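# Set the bottle upright on the bench, keep shelf level

## Task

Get the bottle standing upright on the bench at a spot not touching or inside the rack, and make sure the shelf ends up level, resting on all four of its pins, with every jar on it still upright.

## Robot and tools

Robot: two seven-joint xArm arms, left_arm and right_arm, each with a parallel two-finger gripper and a wrist camera. Fixed cameras cam_high and cam_low, plus cam_left_wrist and cam_right_wrist (all 672x504).

Frames. Scene frame: origin at table-top height, halfway between the nominal arm bases; +z up, +x out over the table, left_arm on the +y side (image left/right does not match arm names). Base poses: left_arm at (-0.041, +0.297, 0) m, yaw quat_wxyz (+1.000, 0, 0, +0.011); right_arm at (+0.057, -0.425, 0) m, quat (+1.000, 0, 0, -0.001). Every hand pose, velocity, target and offset of an arm is expressed in that arm's own base frame; fixed cameras and the table use the scene frame. Gripper axes: fingers point along its +z, open and close along its y. end_effector_position is the pinch point between closed pads, roughly 2 cm short of the fingertips; closing pushes the tips about 10 mm further along +z. Printed positions may be off by a few cm at long reach.

Motion row (shared by execute_actions and move): 14 numbers, each in [-1, 1]: dx, dy, dz, rx, ry, rz, opening for left_arm, then the same seven for right_arm. Always send all 14 even if one arm is idle. dx..rz are an offset (not a pose) from that arm's Hand target as it stood when the action or move began; scale 1.0 = 0.6 m or 180 degrees; rx, ry, rz form one rotation vector, turning about the Hand target position. Repeating an offset moves further. All zeros re-requests the current Hand target. Opening is absolute: +1 fully open (0.084 m), -1 closed. A 0 opening is a real command (half open), so resend the current opening to leave a gripper unchanged.

execute_actions(actions, cameras): actions is a list of actions; each action is up to 15 rows, one per 1/30 s step, every row counted from that action's start pose; a short action repeats its last row. Images return only when actions is empty or cameras names them (["all"], [] or names).

move(target, speed, blend, opening_speed, blocking, cameras): target is one 14-number row or a list of up to 15 rows, all offsets from the same starting Hand targets (not chained). Grippers travel straight lines, all finishing together, capped at 10 s. speed in m/s, 0.002 to 1 (default 0.25), one value or one per target; turning rate up to twice that in rad/s. blend in m rounds corners in a list; 0 stops at each point. opening_speed (0.2 or more, per second on the -1..+1 scale) ramps the fingers. blocking=false returns early while the move continues. Paths do not avoid obstacles or the other arm; faster moves lag, stray and hit harder. The result adds a move: line: done (within 3 mm and 2 degrees), off_target, moving, held, fault, plus limits such as paced (pose clipped) or held (steps withheld). done does not mean no contact.

wait(seconds 0 to 10): robot holds its last command; a running move continues. stop(): brakes a running move. zoom_image(camera, region [x0,y0,x1,y1] px, at most 504 by 504): closer view of a camera's newest image. clear_fault(arm): clears a reported torque fault on left_arm or right_arm. read_manual(section): licence texts only. finished_scene(scene): ends the current scene irreversibly; call it only once the goal holds by itself.

Controller: each step the command is clipped to within 70 mm and 16 degrees of the measured gripper pose, so one action may fall short. Hand target in results is the last commanded (clipped) pose; the gripper may rest short of it, in which case send the gap as an offset. A blocked arm keeps pressing until commanded back past its gripper. A clearance check withholds commands bringing the arms too close, but contact is still possible; pressing the arms together can fail the task. Big wrist turns can swing the elbow.

Gripping: grip_measured uses the opening scale; to hold, command clearly below it (lower squeezes harder, roughly 24 N per pad max). Weight held counts as contact load.

Results: per arm end_effector_position (m), end_effector_quat_wxyz, velocities (omitted when joint velocities are within noise), Joint positions (last = measured opening in m), joint torques (include arm weight, offset and noisy), Tool commands, motor temperatures, and, for action calls, positions at some steps.

Faults: contact torque reaching a joint's limit (waist 43.7, shoulder 43.8, upper arm roll 27.9, elbow 27.9, forearm roll 27.9, wrist pitch 15, wrist roll 15.7 N m), a motor pinned at its torque limit for 1 s, or long overload stops that arm until clear_fault. Heat from holding loads, stretching out or pushing at unreachable poses: MOTOR HOT at 65 °C, brakes engage at 80 °C for 30 to 60 s or more.

Avoid: dropping the bottle or releasing it while moving, knocking jars over or tilting the shelf off its pins, anything leaving the table, slamming into the rack, bench, table or camera stand behind the arms, and hard presses. Move gently near contact and keep targets close to the contact point.

Each tool is called after "Call:" as name(argument=value, ...) on one line, values as JSON.

## Session

Call:
execute_actions(actions=[])

Scene clock: 0.00 s.
left_arm: end_effector_position=(+0.1854, -0.4353, +0.2522) grip_measured=+1.00 end_effector_quat_wxyz=(-0.218, +0.339, +0.912, -0.081) | right_arm: end_effector_position=(+0.4769, -0.0372, +0.3818) grip_measured=+1.00 end_effector_quat_wxyz=(-0.084, +0.772, -0.307, +0.550)
Joint positions: left_arm=[-1.145 0.195 0.192 1.409 -0.416 1.512 2.988 0.084] | right_arm=[-0.464 -0.589 0.429 0.414 0.129 -0.204 0.668 0.084]
Joint velocities: within noise
Joint torques (N m): no reading
Motor temperatures (°C): left_arm=[35 40 38 38 31 38 36] | right_arm=[36 36 34 38 38 38 36]
Hand target: left_arm +0.1854, -0.4353, +0.2522; -0.218, +0.339, +0.912, -0.081 | right_arm +0.4769, -0.0372, +0.3818; -0.084, +0.772, -0.307, +0.550
Tool commands: left_gripper/opening=+1.0 right_gripper/opening=+1.0

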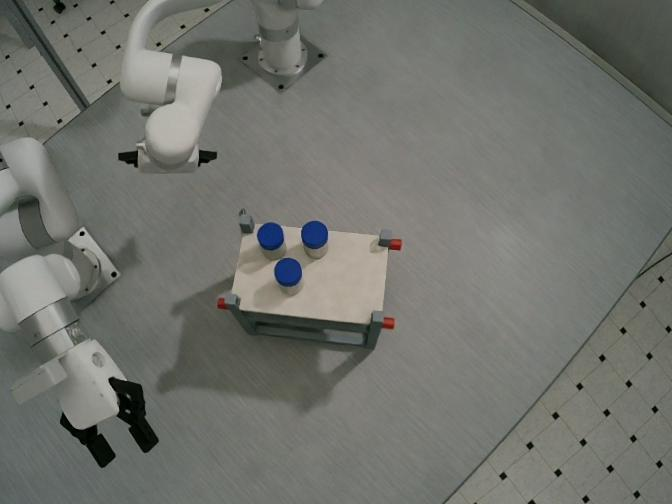

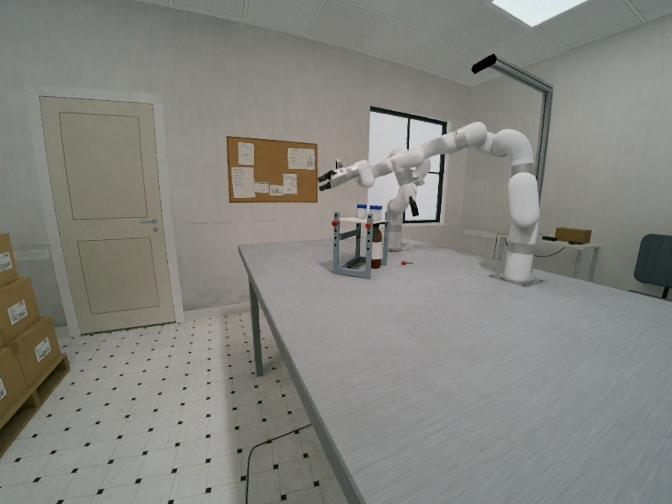

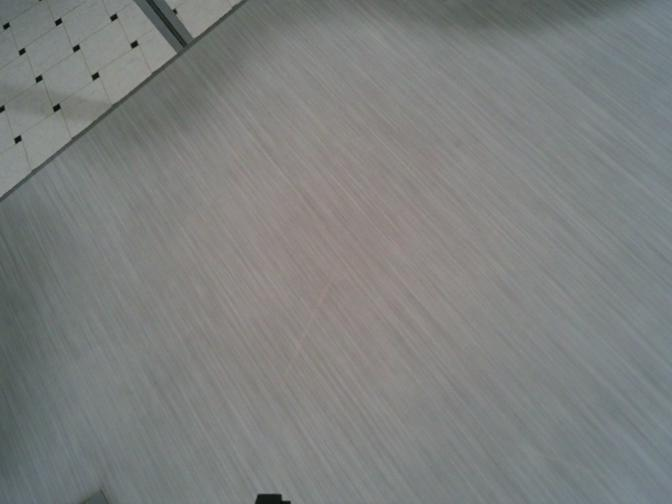

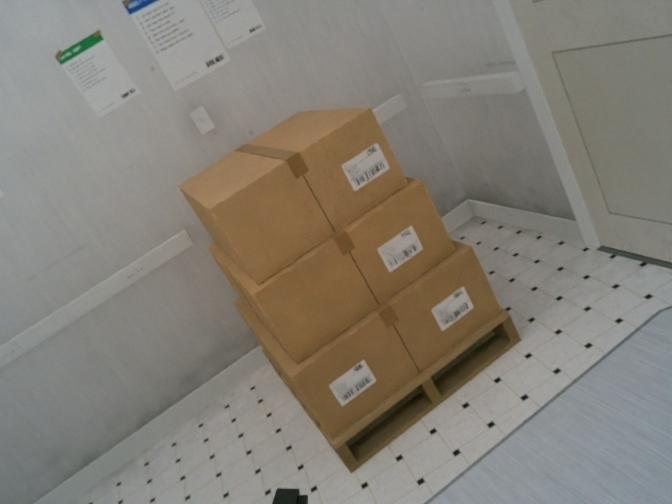

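Call:
zoom_image(camera="cam_high", region=[180, 170, 440, 365])

Call:
zoom_image(camera="cam_low", region=[300, 160, 460, 290])

Scaled by 1.938 from the camera's 672x504 image, which has a finer 960x720 frame.

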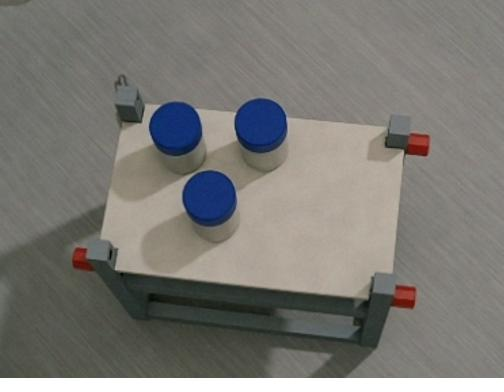

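Scaled by 3.150 from the camera's 672x504 image, which has a finer 960x720 frame.

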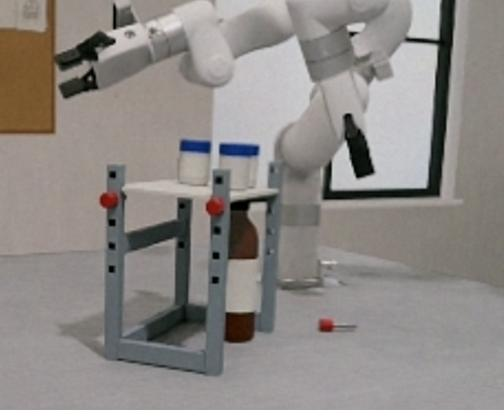

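Call:
move(target=[0.117,0.19,0.417,0,-0.26,0,1,0,0,0,0,0,0,1], speed=0.4, cameras=["cam_left_wrist","cam_high"])

Scene clock: 27.20 s.
left_arm: end_effector_position=(+0.2555, -0.3213, +0.5024) grip_measured=+1.00 end_effector_quat_wxyz=(+0.162, +0.343, +0.923, +0.060) | right_arm: end_effector_position=(+0.4769, -0.0372, +0.3818) grip_measured=+1.00 end_effector_quat_wxyz=(-0.084, +0.772, -0.307, +0.550)
Joint positions: left_arm=[-1.205 -0.256 0.089 1.575 0.335 1.666 2.795 0.084] | right_arm=[-0.464 -0.589 0.429 0.414 0.129 -0.204 0.668 0.084]
Joint torques (N m): left_arm=[3.38 -14.38 -3.89 16.63 2.14 -0.51 0.61] | right_arm=[-0.1 -7.86 -2.36 16.7 0.18 -1.87 0.06]
Motor temperatures (°C): left_arm=[35 41 38 42 31 38 36] | right_arm=[36 36 34 43 38 38 36]
Hand target: left_arm +0.2556, -0.3213, +0.5024; +0.162, +0.343, +0.923, +0.060 | right_arm +0.4769, -0.0372, +0.3818; -0.084, +0.772, -0.307, +0.550
Off the commanded pose: left_arm 0.000 m, 0 deg | right_arm 0.000 m, 0 deg.
move: done
Images, in order (width x height): cam_high 672x504, cam_left_wrist 672x504.

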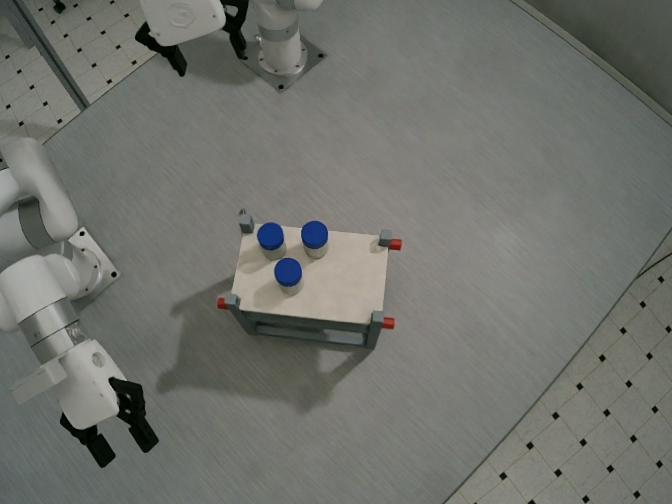

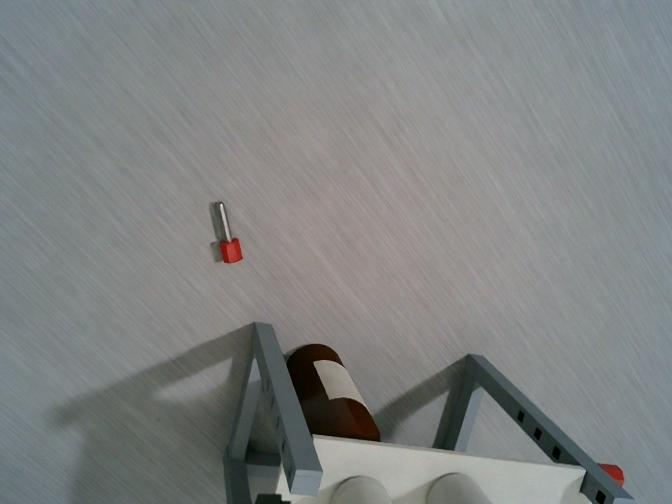

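Call:
move(target=[0.0575,0.045,-0.337,-0.082,0.089,0.472,1,0,0,0,0,0,0,1], speed=0.5, cameras=["cam_left_wrist"])

Call:
move(target=[-0.03,-0.1,0,0,0,0.594,0.5,0,0,0,0,0,0,1], speed=0.5, cameras=["cam_left_wrist"])

Scene clock: 53.10 s.
left_arm: end_effector_position=(+0.2901, -0.2943, +0.3003) grip_measured=+1.00 end_effector_quat_wxyz=(+0.000, -0.383, +0.924, +0.001) | right_arm: end_effector_position=(+0.4769, -0.0372, +0.3818) grip_measured=+1.00 end_effector_quat_wxyz=(-0.084, +0.772, -0.307, +0.550)
Joint positions: left_arm=[-0.992 -0.226 0.178 1.091 0.041 1.315 1.526 0.084] | right_arm=[-0.464 -0.589 0.429 0.414 0.129 -0.204 0.668 0.084]
Joint torques (N m): left_arm=[3.45 -16.87 2.19 11.7 -1.53 -2.51 -1.26] | right_arm=[-0.08 -7.96 -2.27 16.61 0.03 -1.86 0.08]
Hand target: left_arm +0.2901, -0.2943, +0.3002; +0.000, -0.383, +0.924, +0.001 | right_arm +0.4769, -0.0372, +0.3818; -0.084, +0.772, -0.307, +0.550
Off the commanded pose: left_arm 0.000 m, 0 deg | right_arm 0.000 m, 0 deg.
move: done
Images, in order (width x height): cam_left_wrist 672x504.

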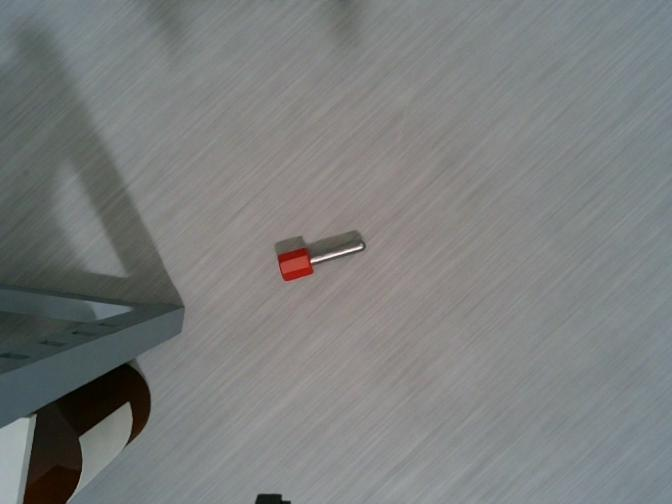

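Scene clock: 55.63 s.
left_arm: end_effector_position=(+0.2721, -0.3543, +0.3002) grip_measured=+0.49 end_effector_quat_wxyz=(+0.001, +0.970, -0.242, +0.000) | right_arm: end_effector_position=(+0.4769, -0.0372, +0.3818) grip_measured=+1.00 end_effector_quat_wxyz=(-0.084, +0.772, -0.307, +0.550)
Joint positions: left_arm=[-0.907 -0.112 -0.008 1.202 -0.003 1.312 -0.425 0.065] | right_arm=[-0.464 -0.589 0.429 0.414 0.129 -0.204 0.668 0.084]
Joint torques (N m): left_arm=[2.7 -10.64 -3.34 18.27 1.71 -0.48 -1.01] | right_arm=[0.12 -8.18 -2.15 16.58 0.23 -1.81 0.11]
Hand target: left_arm +0.2721, -0.3543, +0.3002; +0.001, +0.970, -0.242, +0.000 | right_arm +0.4769, -0.0372, +0.3818; -0.084, +0.772, -0.307, +0.550
Off the commanded pose: left_arm 0.000 m, 0 deg | right_arm 0.000 m, 0 deg.
move: done
Images, in order (width x height): cam_left_wrist 672x504.

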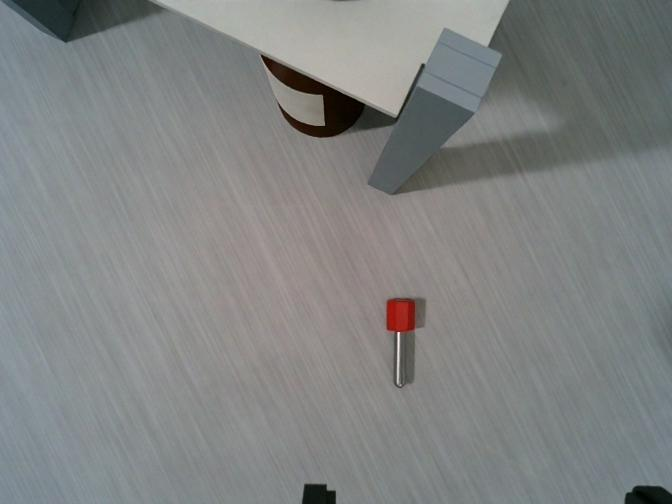

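Call:
move(target=[[0.0166,-0.0193,-0.1,0,0,0.55,0.5,0,0,0,0,0,0,1],[0.0332,-0.0387,-0.3,0.190,-0.103,0.976,0.3,0,0,0,0,0,0,1]], speed=0.5, blend=[0.03,0], cameras=["cam_left_wrist","cam_high"])

Scene clock: 102.93 s.
left_arm: end_effector_position=(+0.2958, -0.3837, +0.1526) grip_measured=+0.49 end_effector_quat_wxyz=(-0.176, +0.275, +0.944, +0.035) | right_arm: end_effector_position=(+0.4769, -0.0372, +0.3818) grip_measured=+1.00 end_effector_quat_wxyz=(-0.084, +0.772, -0.307, +0.550)
Joint positions: left_arm=[-0.867 0.389 0.018 1.434 -0.136 1.385 -3.375 0.065] | right_arm=[-0.464 -0.589 0.429 0.414 0.129 -0.204 0.668 0.084]
Joint torques (N m): left_arm=[1.55 -26.88 1.85 10.76 0.11 0.13 0.14] | right_arm=[0.27 -8.15 -2.11 16.85 0.22 -1.85 0.03]
Motor temperatures (°C): left_arm=[36 41 38 47 31 38 36] | right_arm=[36 36 34 45 37 38 36]
Hand target: left_arm +0.2958, -0.3837, +0.1526; -0.176, +0.275, +0.944, +0.035 (not the last commanded pose) | right_arm +0.4769, -0.0372, +0.3818; -0.084, +0.772, -0.307, +0.550
Tool commands: left_gripper/opening=+0.5 right_gripper/opening=+1.0
Off the commanded pose: left_arm 0.033 m, 6 deg | right_arm 0.000 m, 0 deg.
TORQUE FAULT: the external load on joint 2 (shoulder) of the left arm reached its load limit, and that arm stopped. The contact can be on any part of that arm beyond that joint, not only on its tool. A torque fault puts only its own arm into a fault stop. That arm's remaining commands of this call were not run. The hold on joint 2 (shoulder) of that arm was moved back by the arm itself, up to 3 degrees, as the stop began. That arm is still stopped at the end of this call. While its stop runs, that arm, its gripper or tool too, takes no new command.
CLEAR FAULT: the left arm stays stopped (state 4) until you call clear_fault(arm="left_arm").
End effector pose when the fault began: left_arm: position (+0.2914, -0.3780, +0.1278), quat_wxyz (-0.197, +0.274, +0.940, +0.050)
Joint positions when the fault began: left_arm=[-0.867 0.439 0.018 1.432 -0.135 1.386 -3.372 0.065]
move: fault (left_arm); path passed 1 of 2 targets; target 2's new opening was not sent
Images, in order (width x height): cam_high 672x504, cam_left_wrist 672x504.

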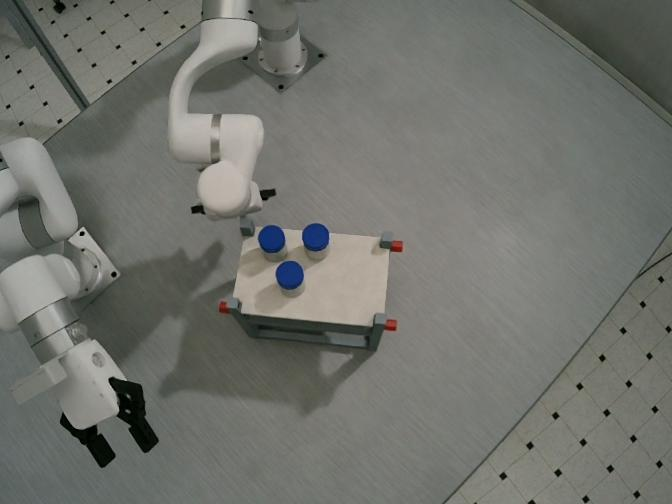

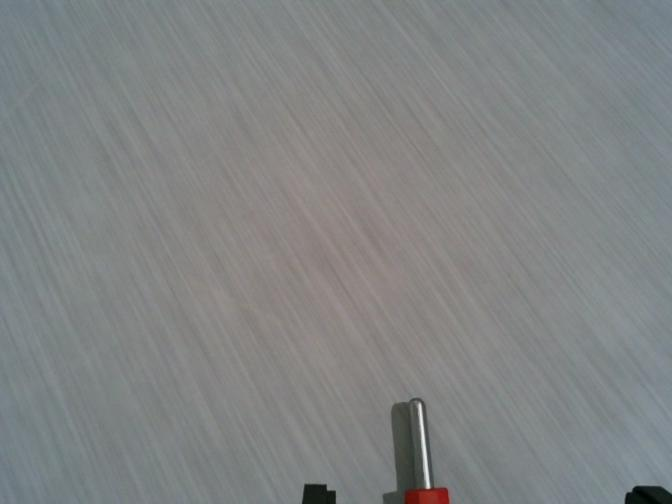

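Call:
clear_fault(arm="left_arm")

Call:
move(target=[[-0.0563,0.0437,0.1,0,0,0,0.5,0,0,0,0,0,0,1],[-0.0563,0.0437,0.07,-0.049,-0.104,0.022,0.3,0,0,0,0,0,0,1],[-0.0097,0.012,-0.1,-0.049,-0.104,0.022,0.1,0,0,0,0,0,0,1]], speed=0.2, blend=[0.02,0.02,0], cameras=["cam_left_wrist","cam_high","cam_low"])

Scene clock: 125.83 s.
left_arm: end_effector_position=(+0.2958, -0.3837, +0.1526) grip_measured=+0.49 end_effector_quat_wxyz=(-0.176, +0.275, +0.944, +0.035) | right_arm: end_effector_position=(+0.4769, -0.0372, +0.3818) grip_measured=+1.00 end_effector_quat_wxyz=(-0.084, +0.772, -0.307, +0.550)
Joint positions: left_arm=[-0.867 0.389 0.018 1.434 -0.136 1.385 -3.375 0.065] | right_arm=[-0.464 -0.589 0.429 0.414 0.129 -0.204 0.668 0.084]
Joint torques (N m): left_arm=[1.57 -26.79 1.73 10.69 -0.2 0.24 0.25] | right_arm=[0.25 -8.04 -2.36 16.71 0.16 -1.86 0.12]
Hand target: left_arm +0.2958, -0.3837, +0.1526; -0.176, +0.275, +0.944, +0.035 (not the last commanded pose) | right_arm +0.4769, -0.0372, +0.3818; -0.084, +0.772, -0.307, +0.550
Tool commands: left_gripper/opening=+0.5 right_gripper/opening=+1.0
Off the commanded pose: left_arm 0.033 m, 6 deg | right_arm 0.000 m, 0 deg.
TORQUE FAULT, CONTINUED: the left arm's stop, for the torque fault of joint 2 (shoulder) that an earlier result reported, is over. The call counts as one of the actions that you can send in this scene. The hold on joint 2 (shoulder) of that arm was moved back by the arm itself, up to 3 degrees, as the stop began. That arm's target is now where it stood when the stop ended, not its last command. That arm's gripper keeps its grip as last carried out, and that arm accepts commands again: back off and push less far.
CLEAR FAULT: your call cleared the left arm's torque fault. If a joint's load stays at its limit, that arm stops again at once.

Scene clock: 129.80 s.
left_arm: end_effector_position=(+0.2900, -0.3765, +0.0926) grip_measured=+0.09 end_effector_quat_wxyz=(+0.001, +0.246, +0.969, +0.001) | right_arm: end_effector_position=(+0.4769, -0.0372, +0.3818) grip_measured=+1.00 end_effector_quat_wxyz=(-0.084, +0.772, -0.307, +0.550)
Joint positions: left_arm=[-0.914 0.202 -0.002 0.947 0.004 0.746 -3.563 0.048] | right_arm=[-0.464 -0.589 0.429 0.414 0.129 -0.204 0.668 0.084]
Joint torques (N m): left_arm=[3.21 -14.84 2.87 16.35 -1.65 -2.2 0.55] | right_arm=[0.07 -8.11 -2.13 16.6 0.13 -1.9 0.13]
Hand target: left_arm +0.2900, -0.3765, +0.0926; +0.001, +0.246, +0.969, +0.001 | right_arm +0.4769, -0.0372, +0.3818; -0.084, +0.772, -0.307, +0.550
Off the commanded pose: left_arm 0.000 m, 0 deg | right_arm 0.000 m, 0 deg.
move: done; blend cut to 0 m at target 2
Images, in order (width x height): cam_high 672x504, cam_low 672x504, cam_left_wrist 672x504.

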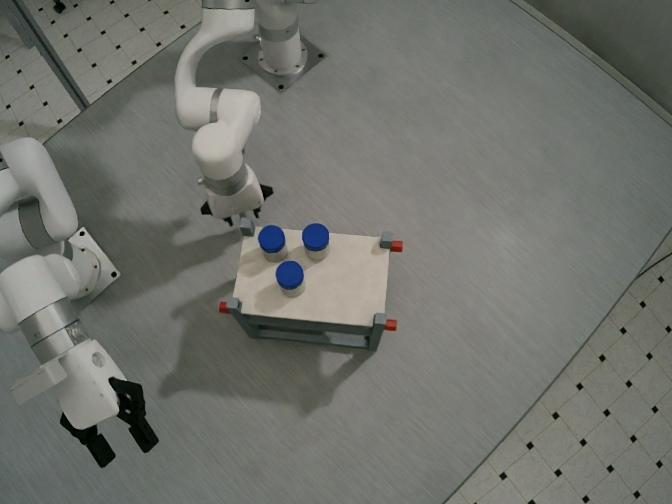

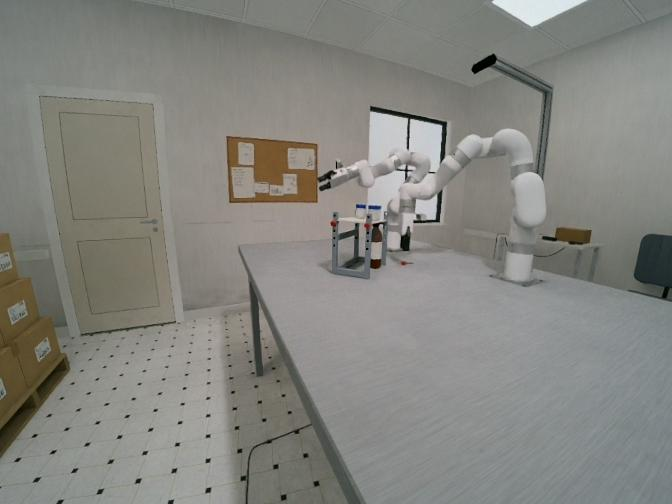

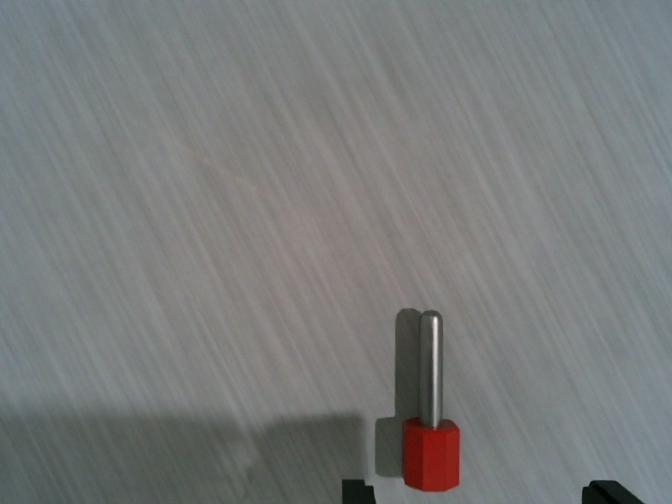

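Call:
move(target=[[0,0,-0.1127,0,0,0,0.1,0,0,0,0,0,0,1],[0,0,-0.1127,0,0,0,-0.9,0,0,0,0,0,0,1]], speed=0.1, cameras=["cam_left_wrist"])

Scene clock: 134.83 s.
left_arm: end_effector_position=(+0.2900, -0.3766, +0.0250) grip_measured=-0.60 end_effector_quat_wxyz=(+0.001, +0.246, +0.969, +0.001) | right_arm: end_effector_position=(+0.4769, -0.0372, +0.3818) grip_measured=+1.00 end_effector_quat_wxyz=(-0.084, +0.772, -0.307, +0.550)
Joint positions: left_arm=[-0.914 0.352 -0.001 0.918 0.006 0.567 -3.564 0.018] | right_arm=[-0.464 -0.589 0.429 0.414 0.129 -0.204 0.668 0.084]
Joint torques (N m): left_arm=[-2.28 -16.11 1.36 14.01 0.32 -2.11 -0.92] | right_arm=[0.3 -8.25 -2.12 16.64 0.25 -1.75 0.19]
Hand target: left_arm +0.2900, -0.3765, +0.0250; +0.001, +0.246, +0.969, +0.001 | right_arm +0.4769, -0.0372, +0.3818; -0.084, +0.772, -0.307, +0.550
Off the commanded pose: left_arm 0.000 m, 0 deg | right_arm 0.000 m, 0 deg.
move: done
Images, in order (width x height): cam_left_wrist 672x504.

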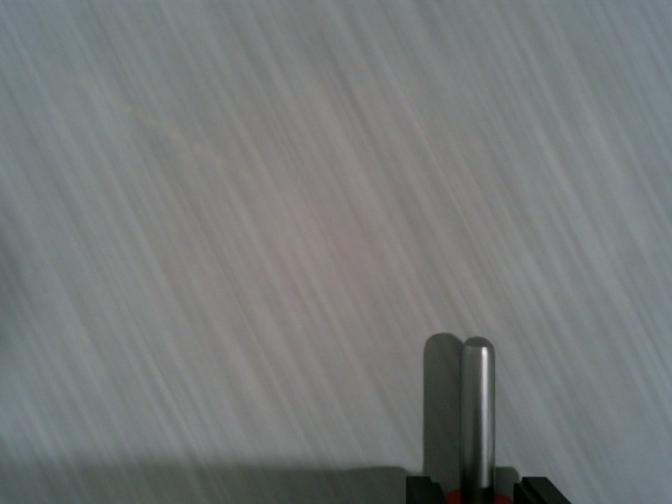

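Call:
move(target=[[-0.03,0.01,0.2,0,0,0,-0.9,0,0,0,0,0,0,1],[-0.05,0.01,0.49,0,0,-0.1,-0.9,0,0,0,0,0,0,1],[-0.017,-0.19,0.49,0,0,-0.592,-0.9,0,0,0,0,0,0,1]], speed=0.4, blend=[0.03,0.03,0], cameras=["cam_left_wrist","cam_high"])

Scene clock: 144.10 s.
left_arm: end_effector_position=(+0.2798, -0.4905, +0.3190) grip_measured=-0.60 end_effector_quat_wxyz=(+0.001, +0.924, +0.382, +0.000) | right_arm: end_effector_position=(+0.4769, -0.0372, +0.3818) grip_measured=+1.00 end_effector_quat_wxyz=(-0.084, +0.772, -0.307, +0.550)
Joint positions: left_arm=[-0.964 0.311 -0.112 1.772 0.035 1.461 -1.859 0.018] | right_arm=[-0.464 -0.589 0.429 0.414 0.129 -0.204 0.668 0.084]
Joint torques (N m): left_arm=[3.29 -18.16 -4.36 18.18 1.27 -0.25 0.7] | right_arm=[0.23 -8.04 -2.13 16.67 0.24 -1.81 0.18]
Hand target: left_arm +0.2798, -0.4905, +0.3190; +0.001, +0.924, +0.382, +0.000 | right_arm +0.4769, -0.0372, +0.3818; -0.084, +0.772, -0.307, +0.550
Off the commanded pose: left_arm 0.000 m, 0 deg | right_arm 0.000 m, 0 deg.
move: done; limits=paced
Images, in order (width x height): cam_high 672x504, cam_left_wrist 672x504.

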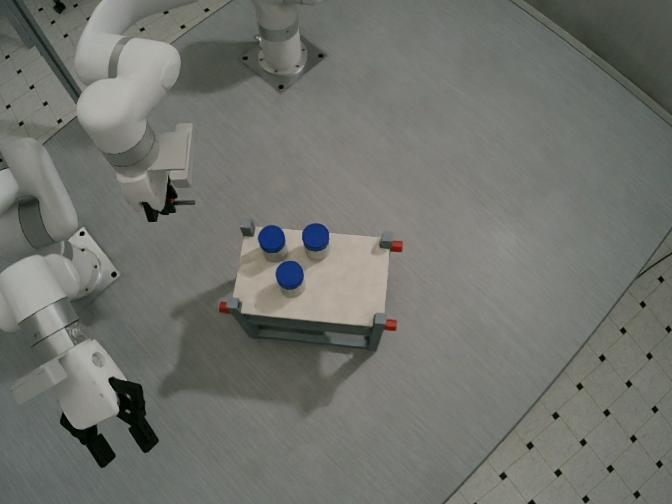

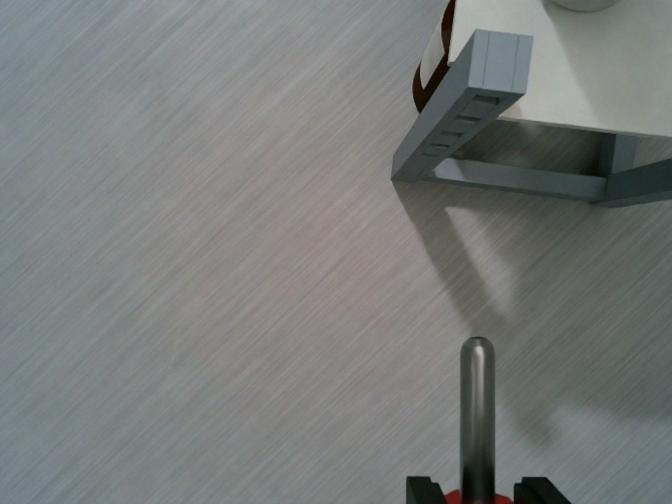

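Call:
zoom_image(camera="cam_left_wrist", region=[380, 0, 672, 220])

Scaled by 1.726 from the camera's 672x504 image, which has a finer 960x720 frame.

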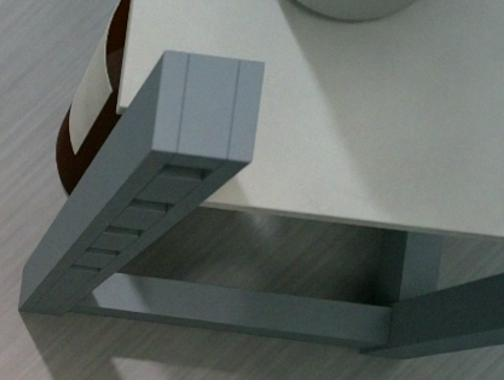

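Call:
move(target=[0,0,0,0,0,0,-0.9,-0.239,0.195,-0.335,-0.099,-0.181,0.602,0], speed=0.4, cameras=["cam_right_wrist","cam_high"])

Scene clock: 183.83 s.
left_arm: end_effector_position=(+0.2798, -0.4905, +0.3190) grip_measured=-0.60 end_effector_quat_wxyz=(+0.001, +0.924, +0.382, +0.000) | right_arm: end_effector_position=(+0.3335, +0.0798, +0.1808) grip_measured=-0.01 end_effector_quat_wxyz=(-0.456, +0.541, +0.540, +0.455)
Joint positions: left_arm=[-0.964 0.311 -0.112 1.772 0.035 1.461 -1.859 0.018] | right_arm=[-0.171 0.719 -0.324 0.946 -1.965 -1.693 0.149 0.044]
Joint torques (N m): left_arm=[3.22 -18.05 -4.45 18.31 1.3 -0.3 0.51] | right_arm=[4.12 -21.68 -0.29 9.76 -1.31 -2.53 -1.54]
Hand target: left_arm +0.2798, -0.4905, +0.3190; +0.001, +0.924, +0.382, +0.000 | right_arm +0.3335, +0.0798, +0.1808; -0.456, +0.541, +0.540, +0.455
Off the commanded pose: left_arm 0.000 m, 0 deg | right_arm 0.000 m, 0 deg.
joint sent to its limit (right arm) — joint 6 (wrist pitch), lower limit. The joint targets still meet the commanded pose.
move: done
Images, in order (width x height): cam_high 672x504, cam_right_wrist 672x504.

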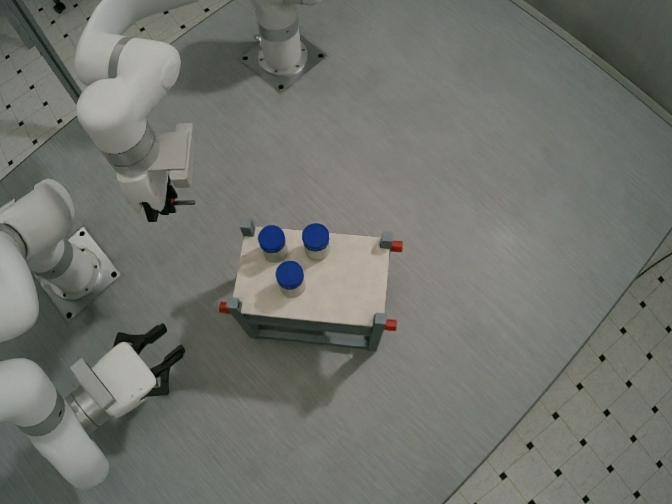

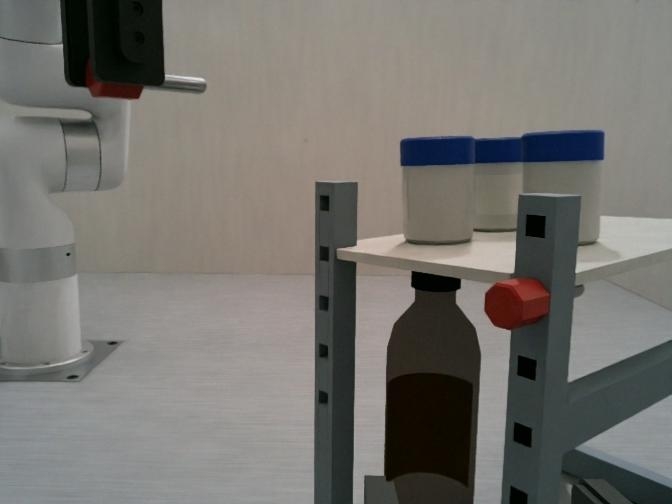

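Call:
move(target=[0.0625,0.0375,-0.1667,0,0,-0.0322,-0.9,0,0,0,0,0,0,0], speed=0.2, cameras=["cam_right_wrist","cam_left_wrist"])

Call:
zoom_image(camera="cam_right_wrist", region=[160, 160, 400, 340])

Call:
zoom_image(camera="cam_left_wrist", region=[380, 200, 672, 420])

Scene clock: 221.30 s.
left_arm: end_effector_position=(+0.3173, -0.4681, +0.2190) grip_measured=-0.60 end_effector_quat_wxyz=(+0.001, +0.942, +0.335, +0.000) | right_arm: end_effector_position=(+0.3335, +0.0798, +0.1808) grip_measured=-0.01 end_effector_quat_wxyz=(-0.456, +0.541, +0.540, +0.455)
Joint positions: left_arm=[-0.897 0.323 -0.092 1.504 0.031 1.18 -1.679 0.018] | right_arm=[-0.171 0.719 -0.324 0.946 -1.965 -1.693 0.149 0.044]
Joint torques (N m): left_arm=[3.59 -18.21 2.18 11.93 -1.38 -2.07 0.6] | right_arm=[3.96 -21.52 -0.18 9.51 -1.43 -2.35 -1.34]
Hand target: left_arm +0.3173, -0.4680, +0.2190; +0.001, +0.942, +0.335, +0.000 | right_arm +0.3335, +0.0798, +0.1808; -0.456, +0.541, +0.540, +0.455
Off the commanded pose: left_arm 0.000 m, 0 deg | right_arm 0.000 m, 0 deg.
joint sent to its limit (right arm) — joint 6 (wrist pitch), lower limit. The joint targets still meet the commanded pose.
move: done
Images, in order (width x height): cam_left_wrist 672x504, cam_right_wrist 672x504.

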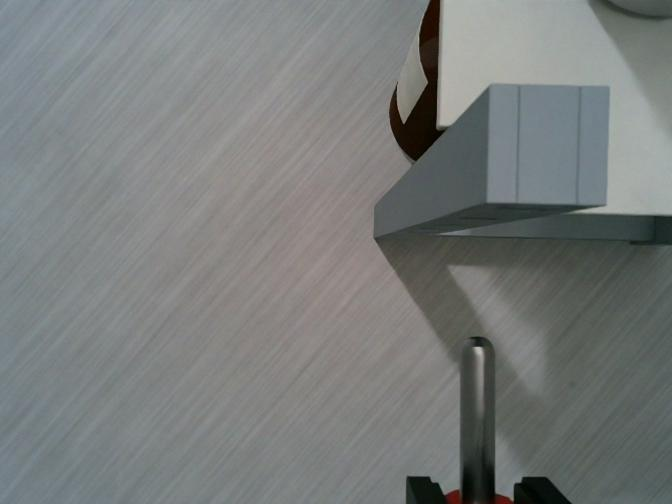

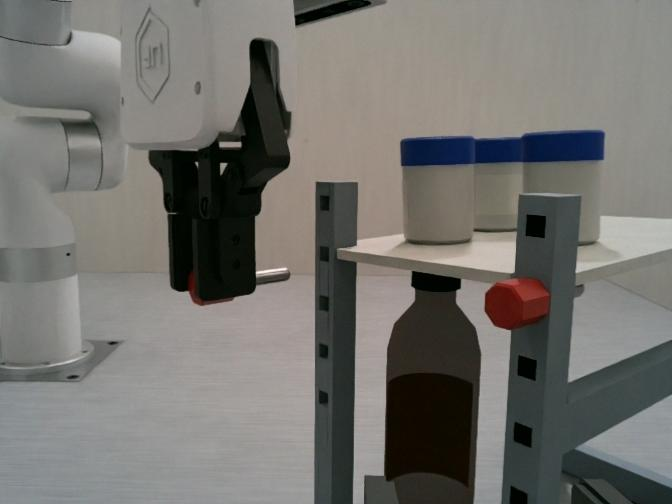

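Scaled by 2.100 from the camera's 672x504 image, which has a finer 960x720 frame.

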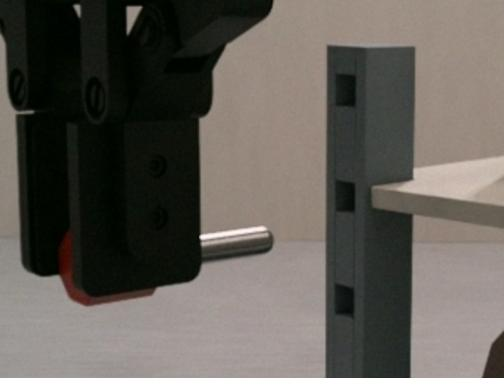

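Scaled by 1.726 from the camera's 672x504 image, which has a finer 960x720 frame.

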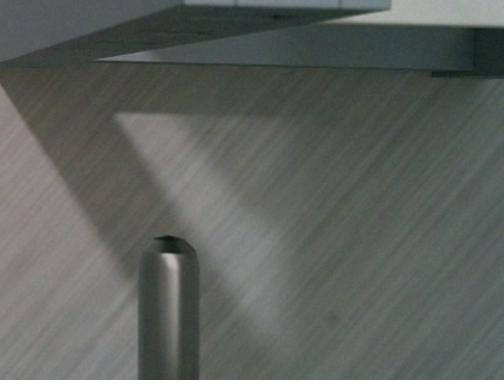

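Call:
move(target=[0.0302,0.0265,0.0133,0,0,-0.0056,-0.9,0,0,0,0,0,0,0], speed=0.1, cameras=["cam_right_wrist","cam_left_wrist"])

Call:
zoom_image(camera="cam_right_wrist", region=[240, 190, 400, 320])

Scene clock: 242.70 s.
left_arm: end_effector_position=(+0.3354, -0.4522, +0.2270) grip_measured=-0.60 end_effector_quat_wxyz=(+0.001, +0.945, +0.327, +0.000) | right_arm: end_effector_position=(+0.3335, +0.0798, +0.1808) grip_measured=-0.01 end_effector_quat_wxyz=(-0.456, +0.541, +0.540, +0.455)
Joint positions: left_arm=[-0.864 0.309 -0.08 1.508 0.026 1.197 -1.616 0.018] | right_arm=[-0.171 0.719 -0.324 0.946 -1.965 -1.693 0.149 0.044]
Joint torques (N m): left_arm=[2.92 -26.52 2.27 18.53 -1.64 -0.3 0.77] | right_arm=[2.52 -21.69 -0.36 9.43 -1.24 -2.03 -1.34]
Hand target: left_arm +0.3354, -0.4521, +0.2270; +0.001, +0.945, +0.327, +0.000 | right_arm +0.3335, +0.0798, +0.1808; -0.456, +0.541, +0.540, +0.455
Off the commanded pose: left_arm 0.000 m, 0 deg | right_arm 0.000 m, 0 deg.
joint sent to its limit (right arm) — joint 6 (wrist pitch), lower limit. The joint targets still meet the commanded pose.
move: done
Images, in order (width x height): cam_left_wrist 672x504, cam_right_wrist 672x504.

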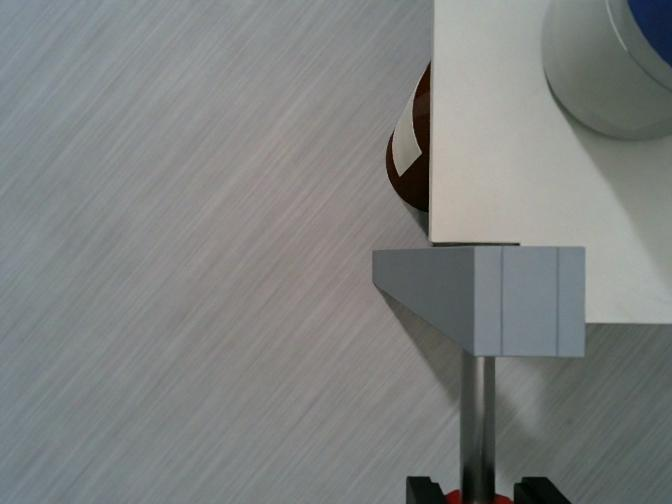

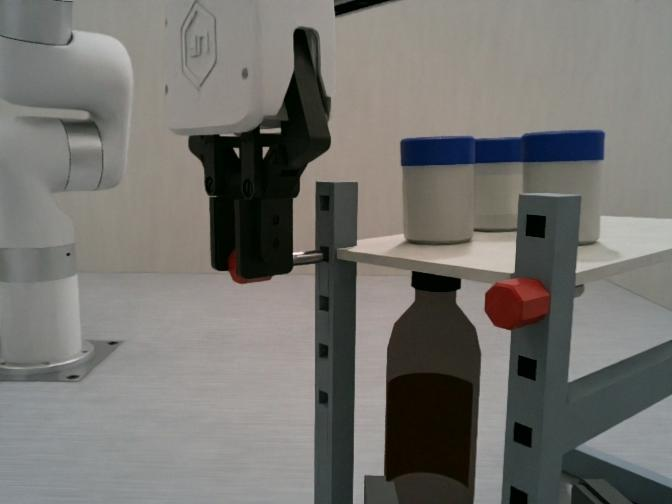

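Scaled by 3.150 from the camera's 672x504 image, which has a finer 960x720 frame.

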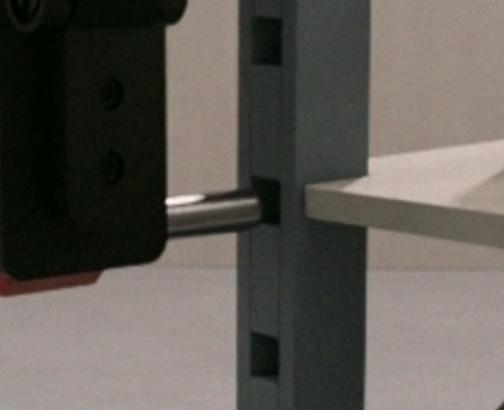

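Call:
move(target=[[0,0,0.002,0,0,0,-0.9,0,0,0,0,0,0,0],[0.0092,0.0072,0.002,0,0,0,-0.9,0,0,0,0,0,0,0]], speed=0.03, cameras=["cam_right_wrist","cam_left_wrist"])

Call:
zoom_image(camera="cam_right_wrist", region=[240, 190, 400, 320])

Scene clock: 252.37 s.
left_arm: end_effector_position=(+0.3408, -0.4478, +0.2282) grip_measured=-0.60 end_effector_quat_wxyz=(+0.001, +0.945, +0.327, +0.000) | right_arm: end_effector_position=(+0.3335, +0.0798, +0.1808) grip_measured=-0.01 end_effector_quat_wxyz=(-0.456, +0.541, +0.540, +0.455)
Joint positions: left_arm=[-0.855 0.308 -0.076 1.51 0.024 1.201 -1.602 0.018] | right_arm=[-0.171 0.719 -0.324 0.946 -1.965 -1.693 0.149 0.044]
Joint torques (N m): left_arm=[3.98 -26.81 3.33 13.53 -1.05 -3.84 0.86] | right_arm=[1.33 -21.45 -0.34 9.47 -1.1 -1.75 -1.22]
Hand target: left_arm +0.3409, -0.4478, +0.2282; +0.001, +0.945, +0.327, +0.000 | right_arm +0.3335, +0.0798, +0.1808; -0.456, +0.541, +0.540, +0.455
Off the commanded pose: left_arm 0.000 m, 0 deg | right_arm 0.000 m, 0 deg.
joint sent to its limit (right arm) — joint 6 (wrist pitch), lower limit. The joint targets still meet the commanded pose.
move: done
Images, in order (width x height): cam_left_wrist 672x504, cam_right_wrist 672x504.

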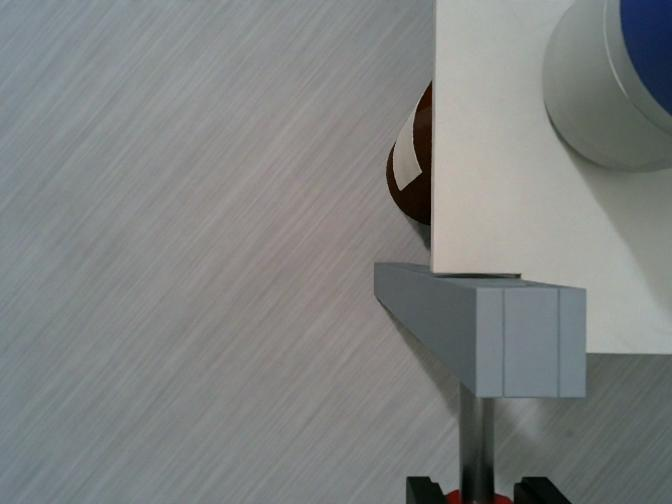

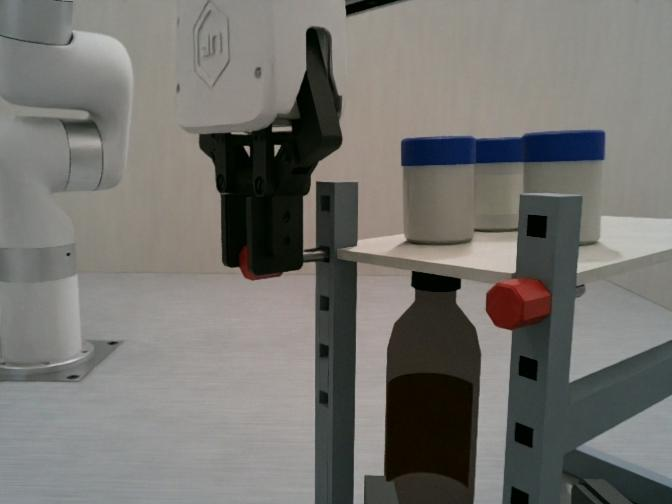

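Scaled by 3.150 from the camera's 672x504 image, which has a finer 960x720 frame.

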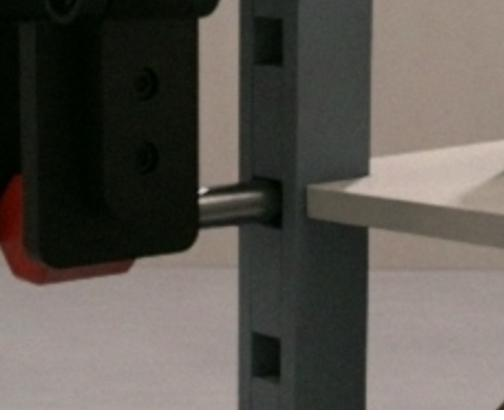

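Call:
move(target=[0.0118,0.0093,0,0,0,0,-0.9,0,0,0,0,0,0,0], speed=0.04, cameras=["cam_right_wrist","cam_left_wrist"])

Call:
zoom_image(camera="cam_right_wrist", region=[240, 190, 400, 320])

Scene clock: 257.00 s.
left_arm: end_effector_position=(+0.3480, -0.4423, +0.2282) grip_measured=-0.60 end_effector_quat_wxyz=(+0.001, +0.945, +0.327, +0.000) | right_arm: end_effector_position=(+0.3335, +0.0798, +0.1808) grip_measured=-0.01 end_effector_quat_wxyz=(-0.456, +0.541, +0.540, +0.455)
Joint positions: left_arm=[-0.844 0.308 -0.07 1.51 0.022 1.2 -1.585 0.018] | right_arm=[-0.171 0.719 -0.324 0.946 -1.965 -1.693 0.149 0.044]
Joint torques (N m): left_arm=[4.65 -27.12 3.72 13.84 -1.02 -3.29 0.77] | right_arm=[0.17 -21.72 -0.39 9.46 -1.21 -1.47 -1.13]
Hand target: left_arm +0.3480, -0.4422, +0.2282; +0.001, +0.945, +0.327, +0.000 | right_arm +0.3335, +0.0798, +0.1808; -0.456, +0.541, +0.540, +0.455
Off the commanded pose: left_arm 0.000 m, 0 deg | right_arm 0.000 m, 0 deg.
joint sent to its limit (right arm) — joint 6 (wrist pitch), lower limit. The joint targets still meet the commanded pose.
move: done
Images, in order (width x height): cam_left_wrist 672x504, cam_right_wrist 672x504.

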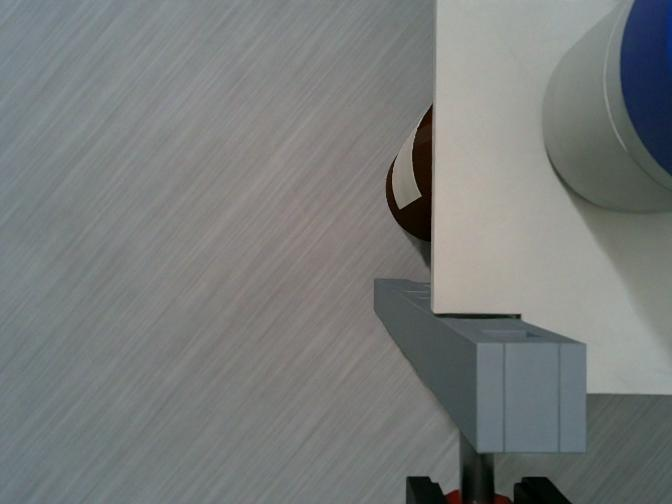

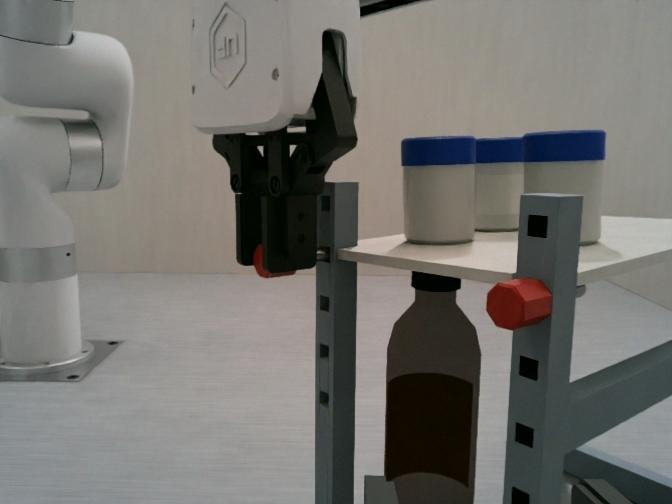

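Scaled by 3.150 from the camera's 672x504 image, which has a finer 960x720 frame.

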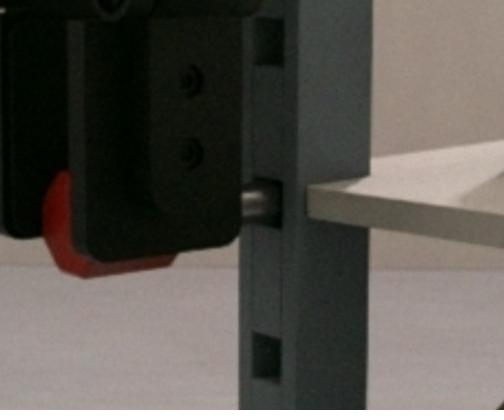

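Call:
move(target=[[0,0,0,0,0,0,-0.9,0.033,-0.05,0.4,0,0,0,-1],[0,0,0,0,0,0,-0.9,0.2775,0.15,0.4,-0.2665,-0.0991,0.2104,-1],[0,0,0,0,0,0,-0.9,0.3275,0.442,0.25,-0.2665,-0.0991,0.2104,-1]], speed=0.3, blend=[0.04,0.04,0], cameras=["cam_right_wrist","cam_high","cam_left_wrist"])

Scene clock: 283.73 s.
left_arm: end_effector_position=(+0.3480, -0.4422, +0.2282) grip_measured=-0.60 end_effector_quat_wxyz=(+0.001, +0.945, +0.327, +0.000) | right_arm: end_effector_position=(+0.5291, +0.3447, +0.3303) grip_measured=-1.00 end_effector_quat_wxyz=(-0.090, +0.457, +0.811, +0.354) end_effector_velocity=(+0.000, +0.000, +0.000) end_effector_angular_velocity=(+0.001, +0.001, +0.000)
Joint positions: left_arm=[-0.844 0.308 -0.07 1.51 0.022 1.2 -1.585 0.018] | right_arm=[0.228 0.955 0.604 2.707 -3.092 -1.297 1.494 0]
Joint velocities: left_arm=[within noise] | right_arm=[0.001 0 -0.004 0 0.005 0 0 0]
Joint torques (N m): left_arm=[4.01 -25.53 3.65 15.64 -1.12 -1.86 0.74] | right_arm=[4.39 -33.08 0.84 13.28 1.86 0.7 1.19]
Hand target: left_arm +0.3480, -0.4422, +0.2282; +0.001, +0.945, +0.327, +0.000 | right_arm +0.5300, +0.3450, +0.3308; -0.159, +0.437, +0.851, +0.242
Off the commanded pose: left_arm 0.000 m, 0 deg | right_arm 0.001 m, 34 deg; orientation clipped.
elbow stopped short (right arm): the move would have taken joint 4 (elbow) straighter than the controller allows.
move: off_target (right_arm); limits=paced
Images, in order (width x height): cam_high 672x504, cam_left_wrist 672x504, cam_right_wrist 672x504.

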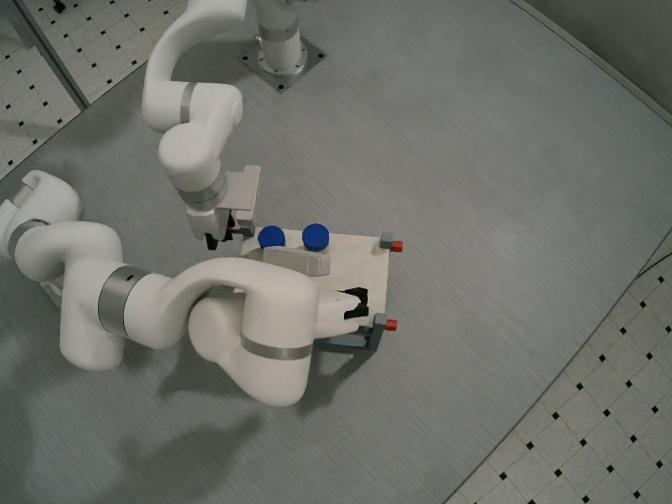

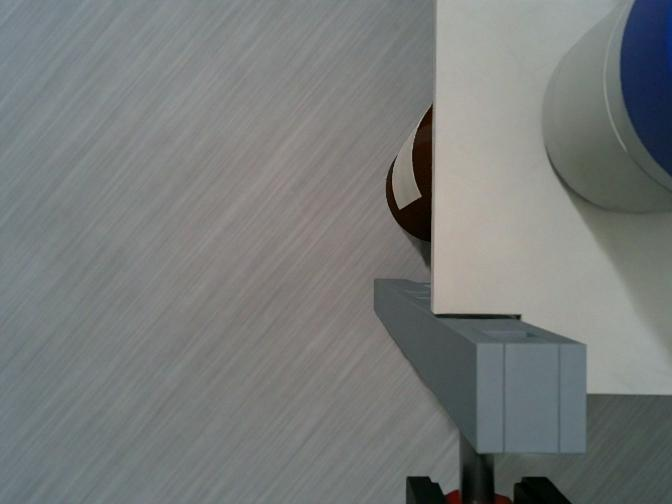

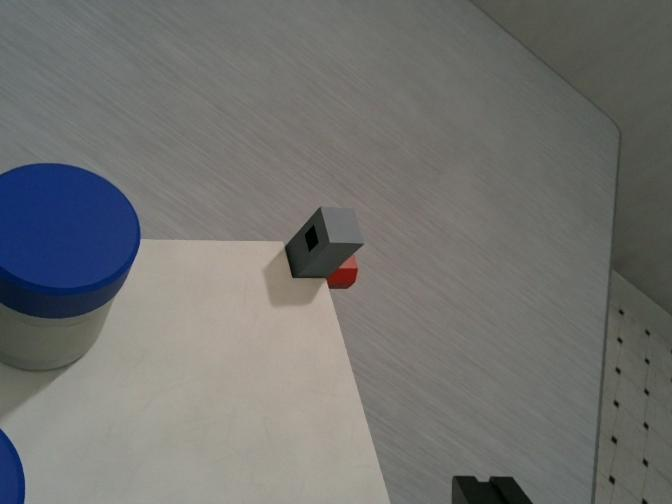

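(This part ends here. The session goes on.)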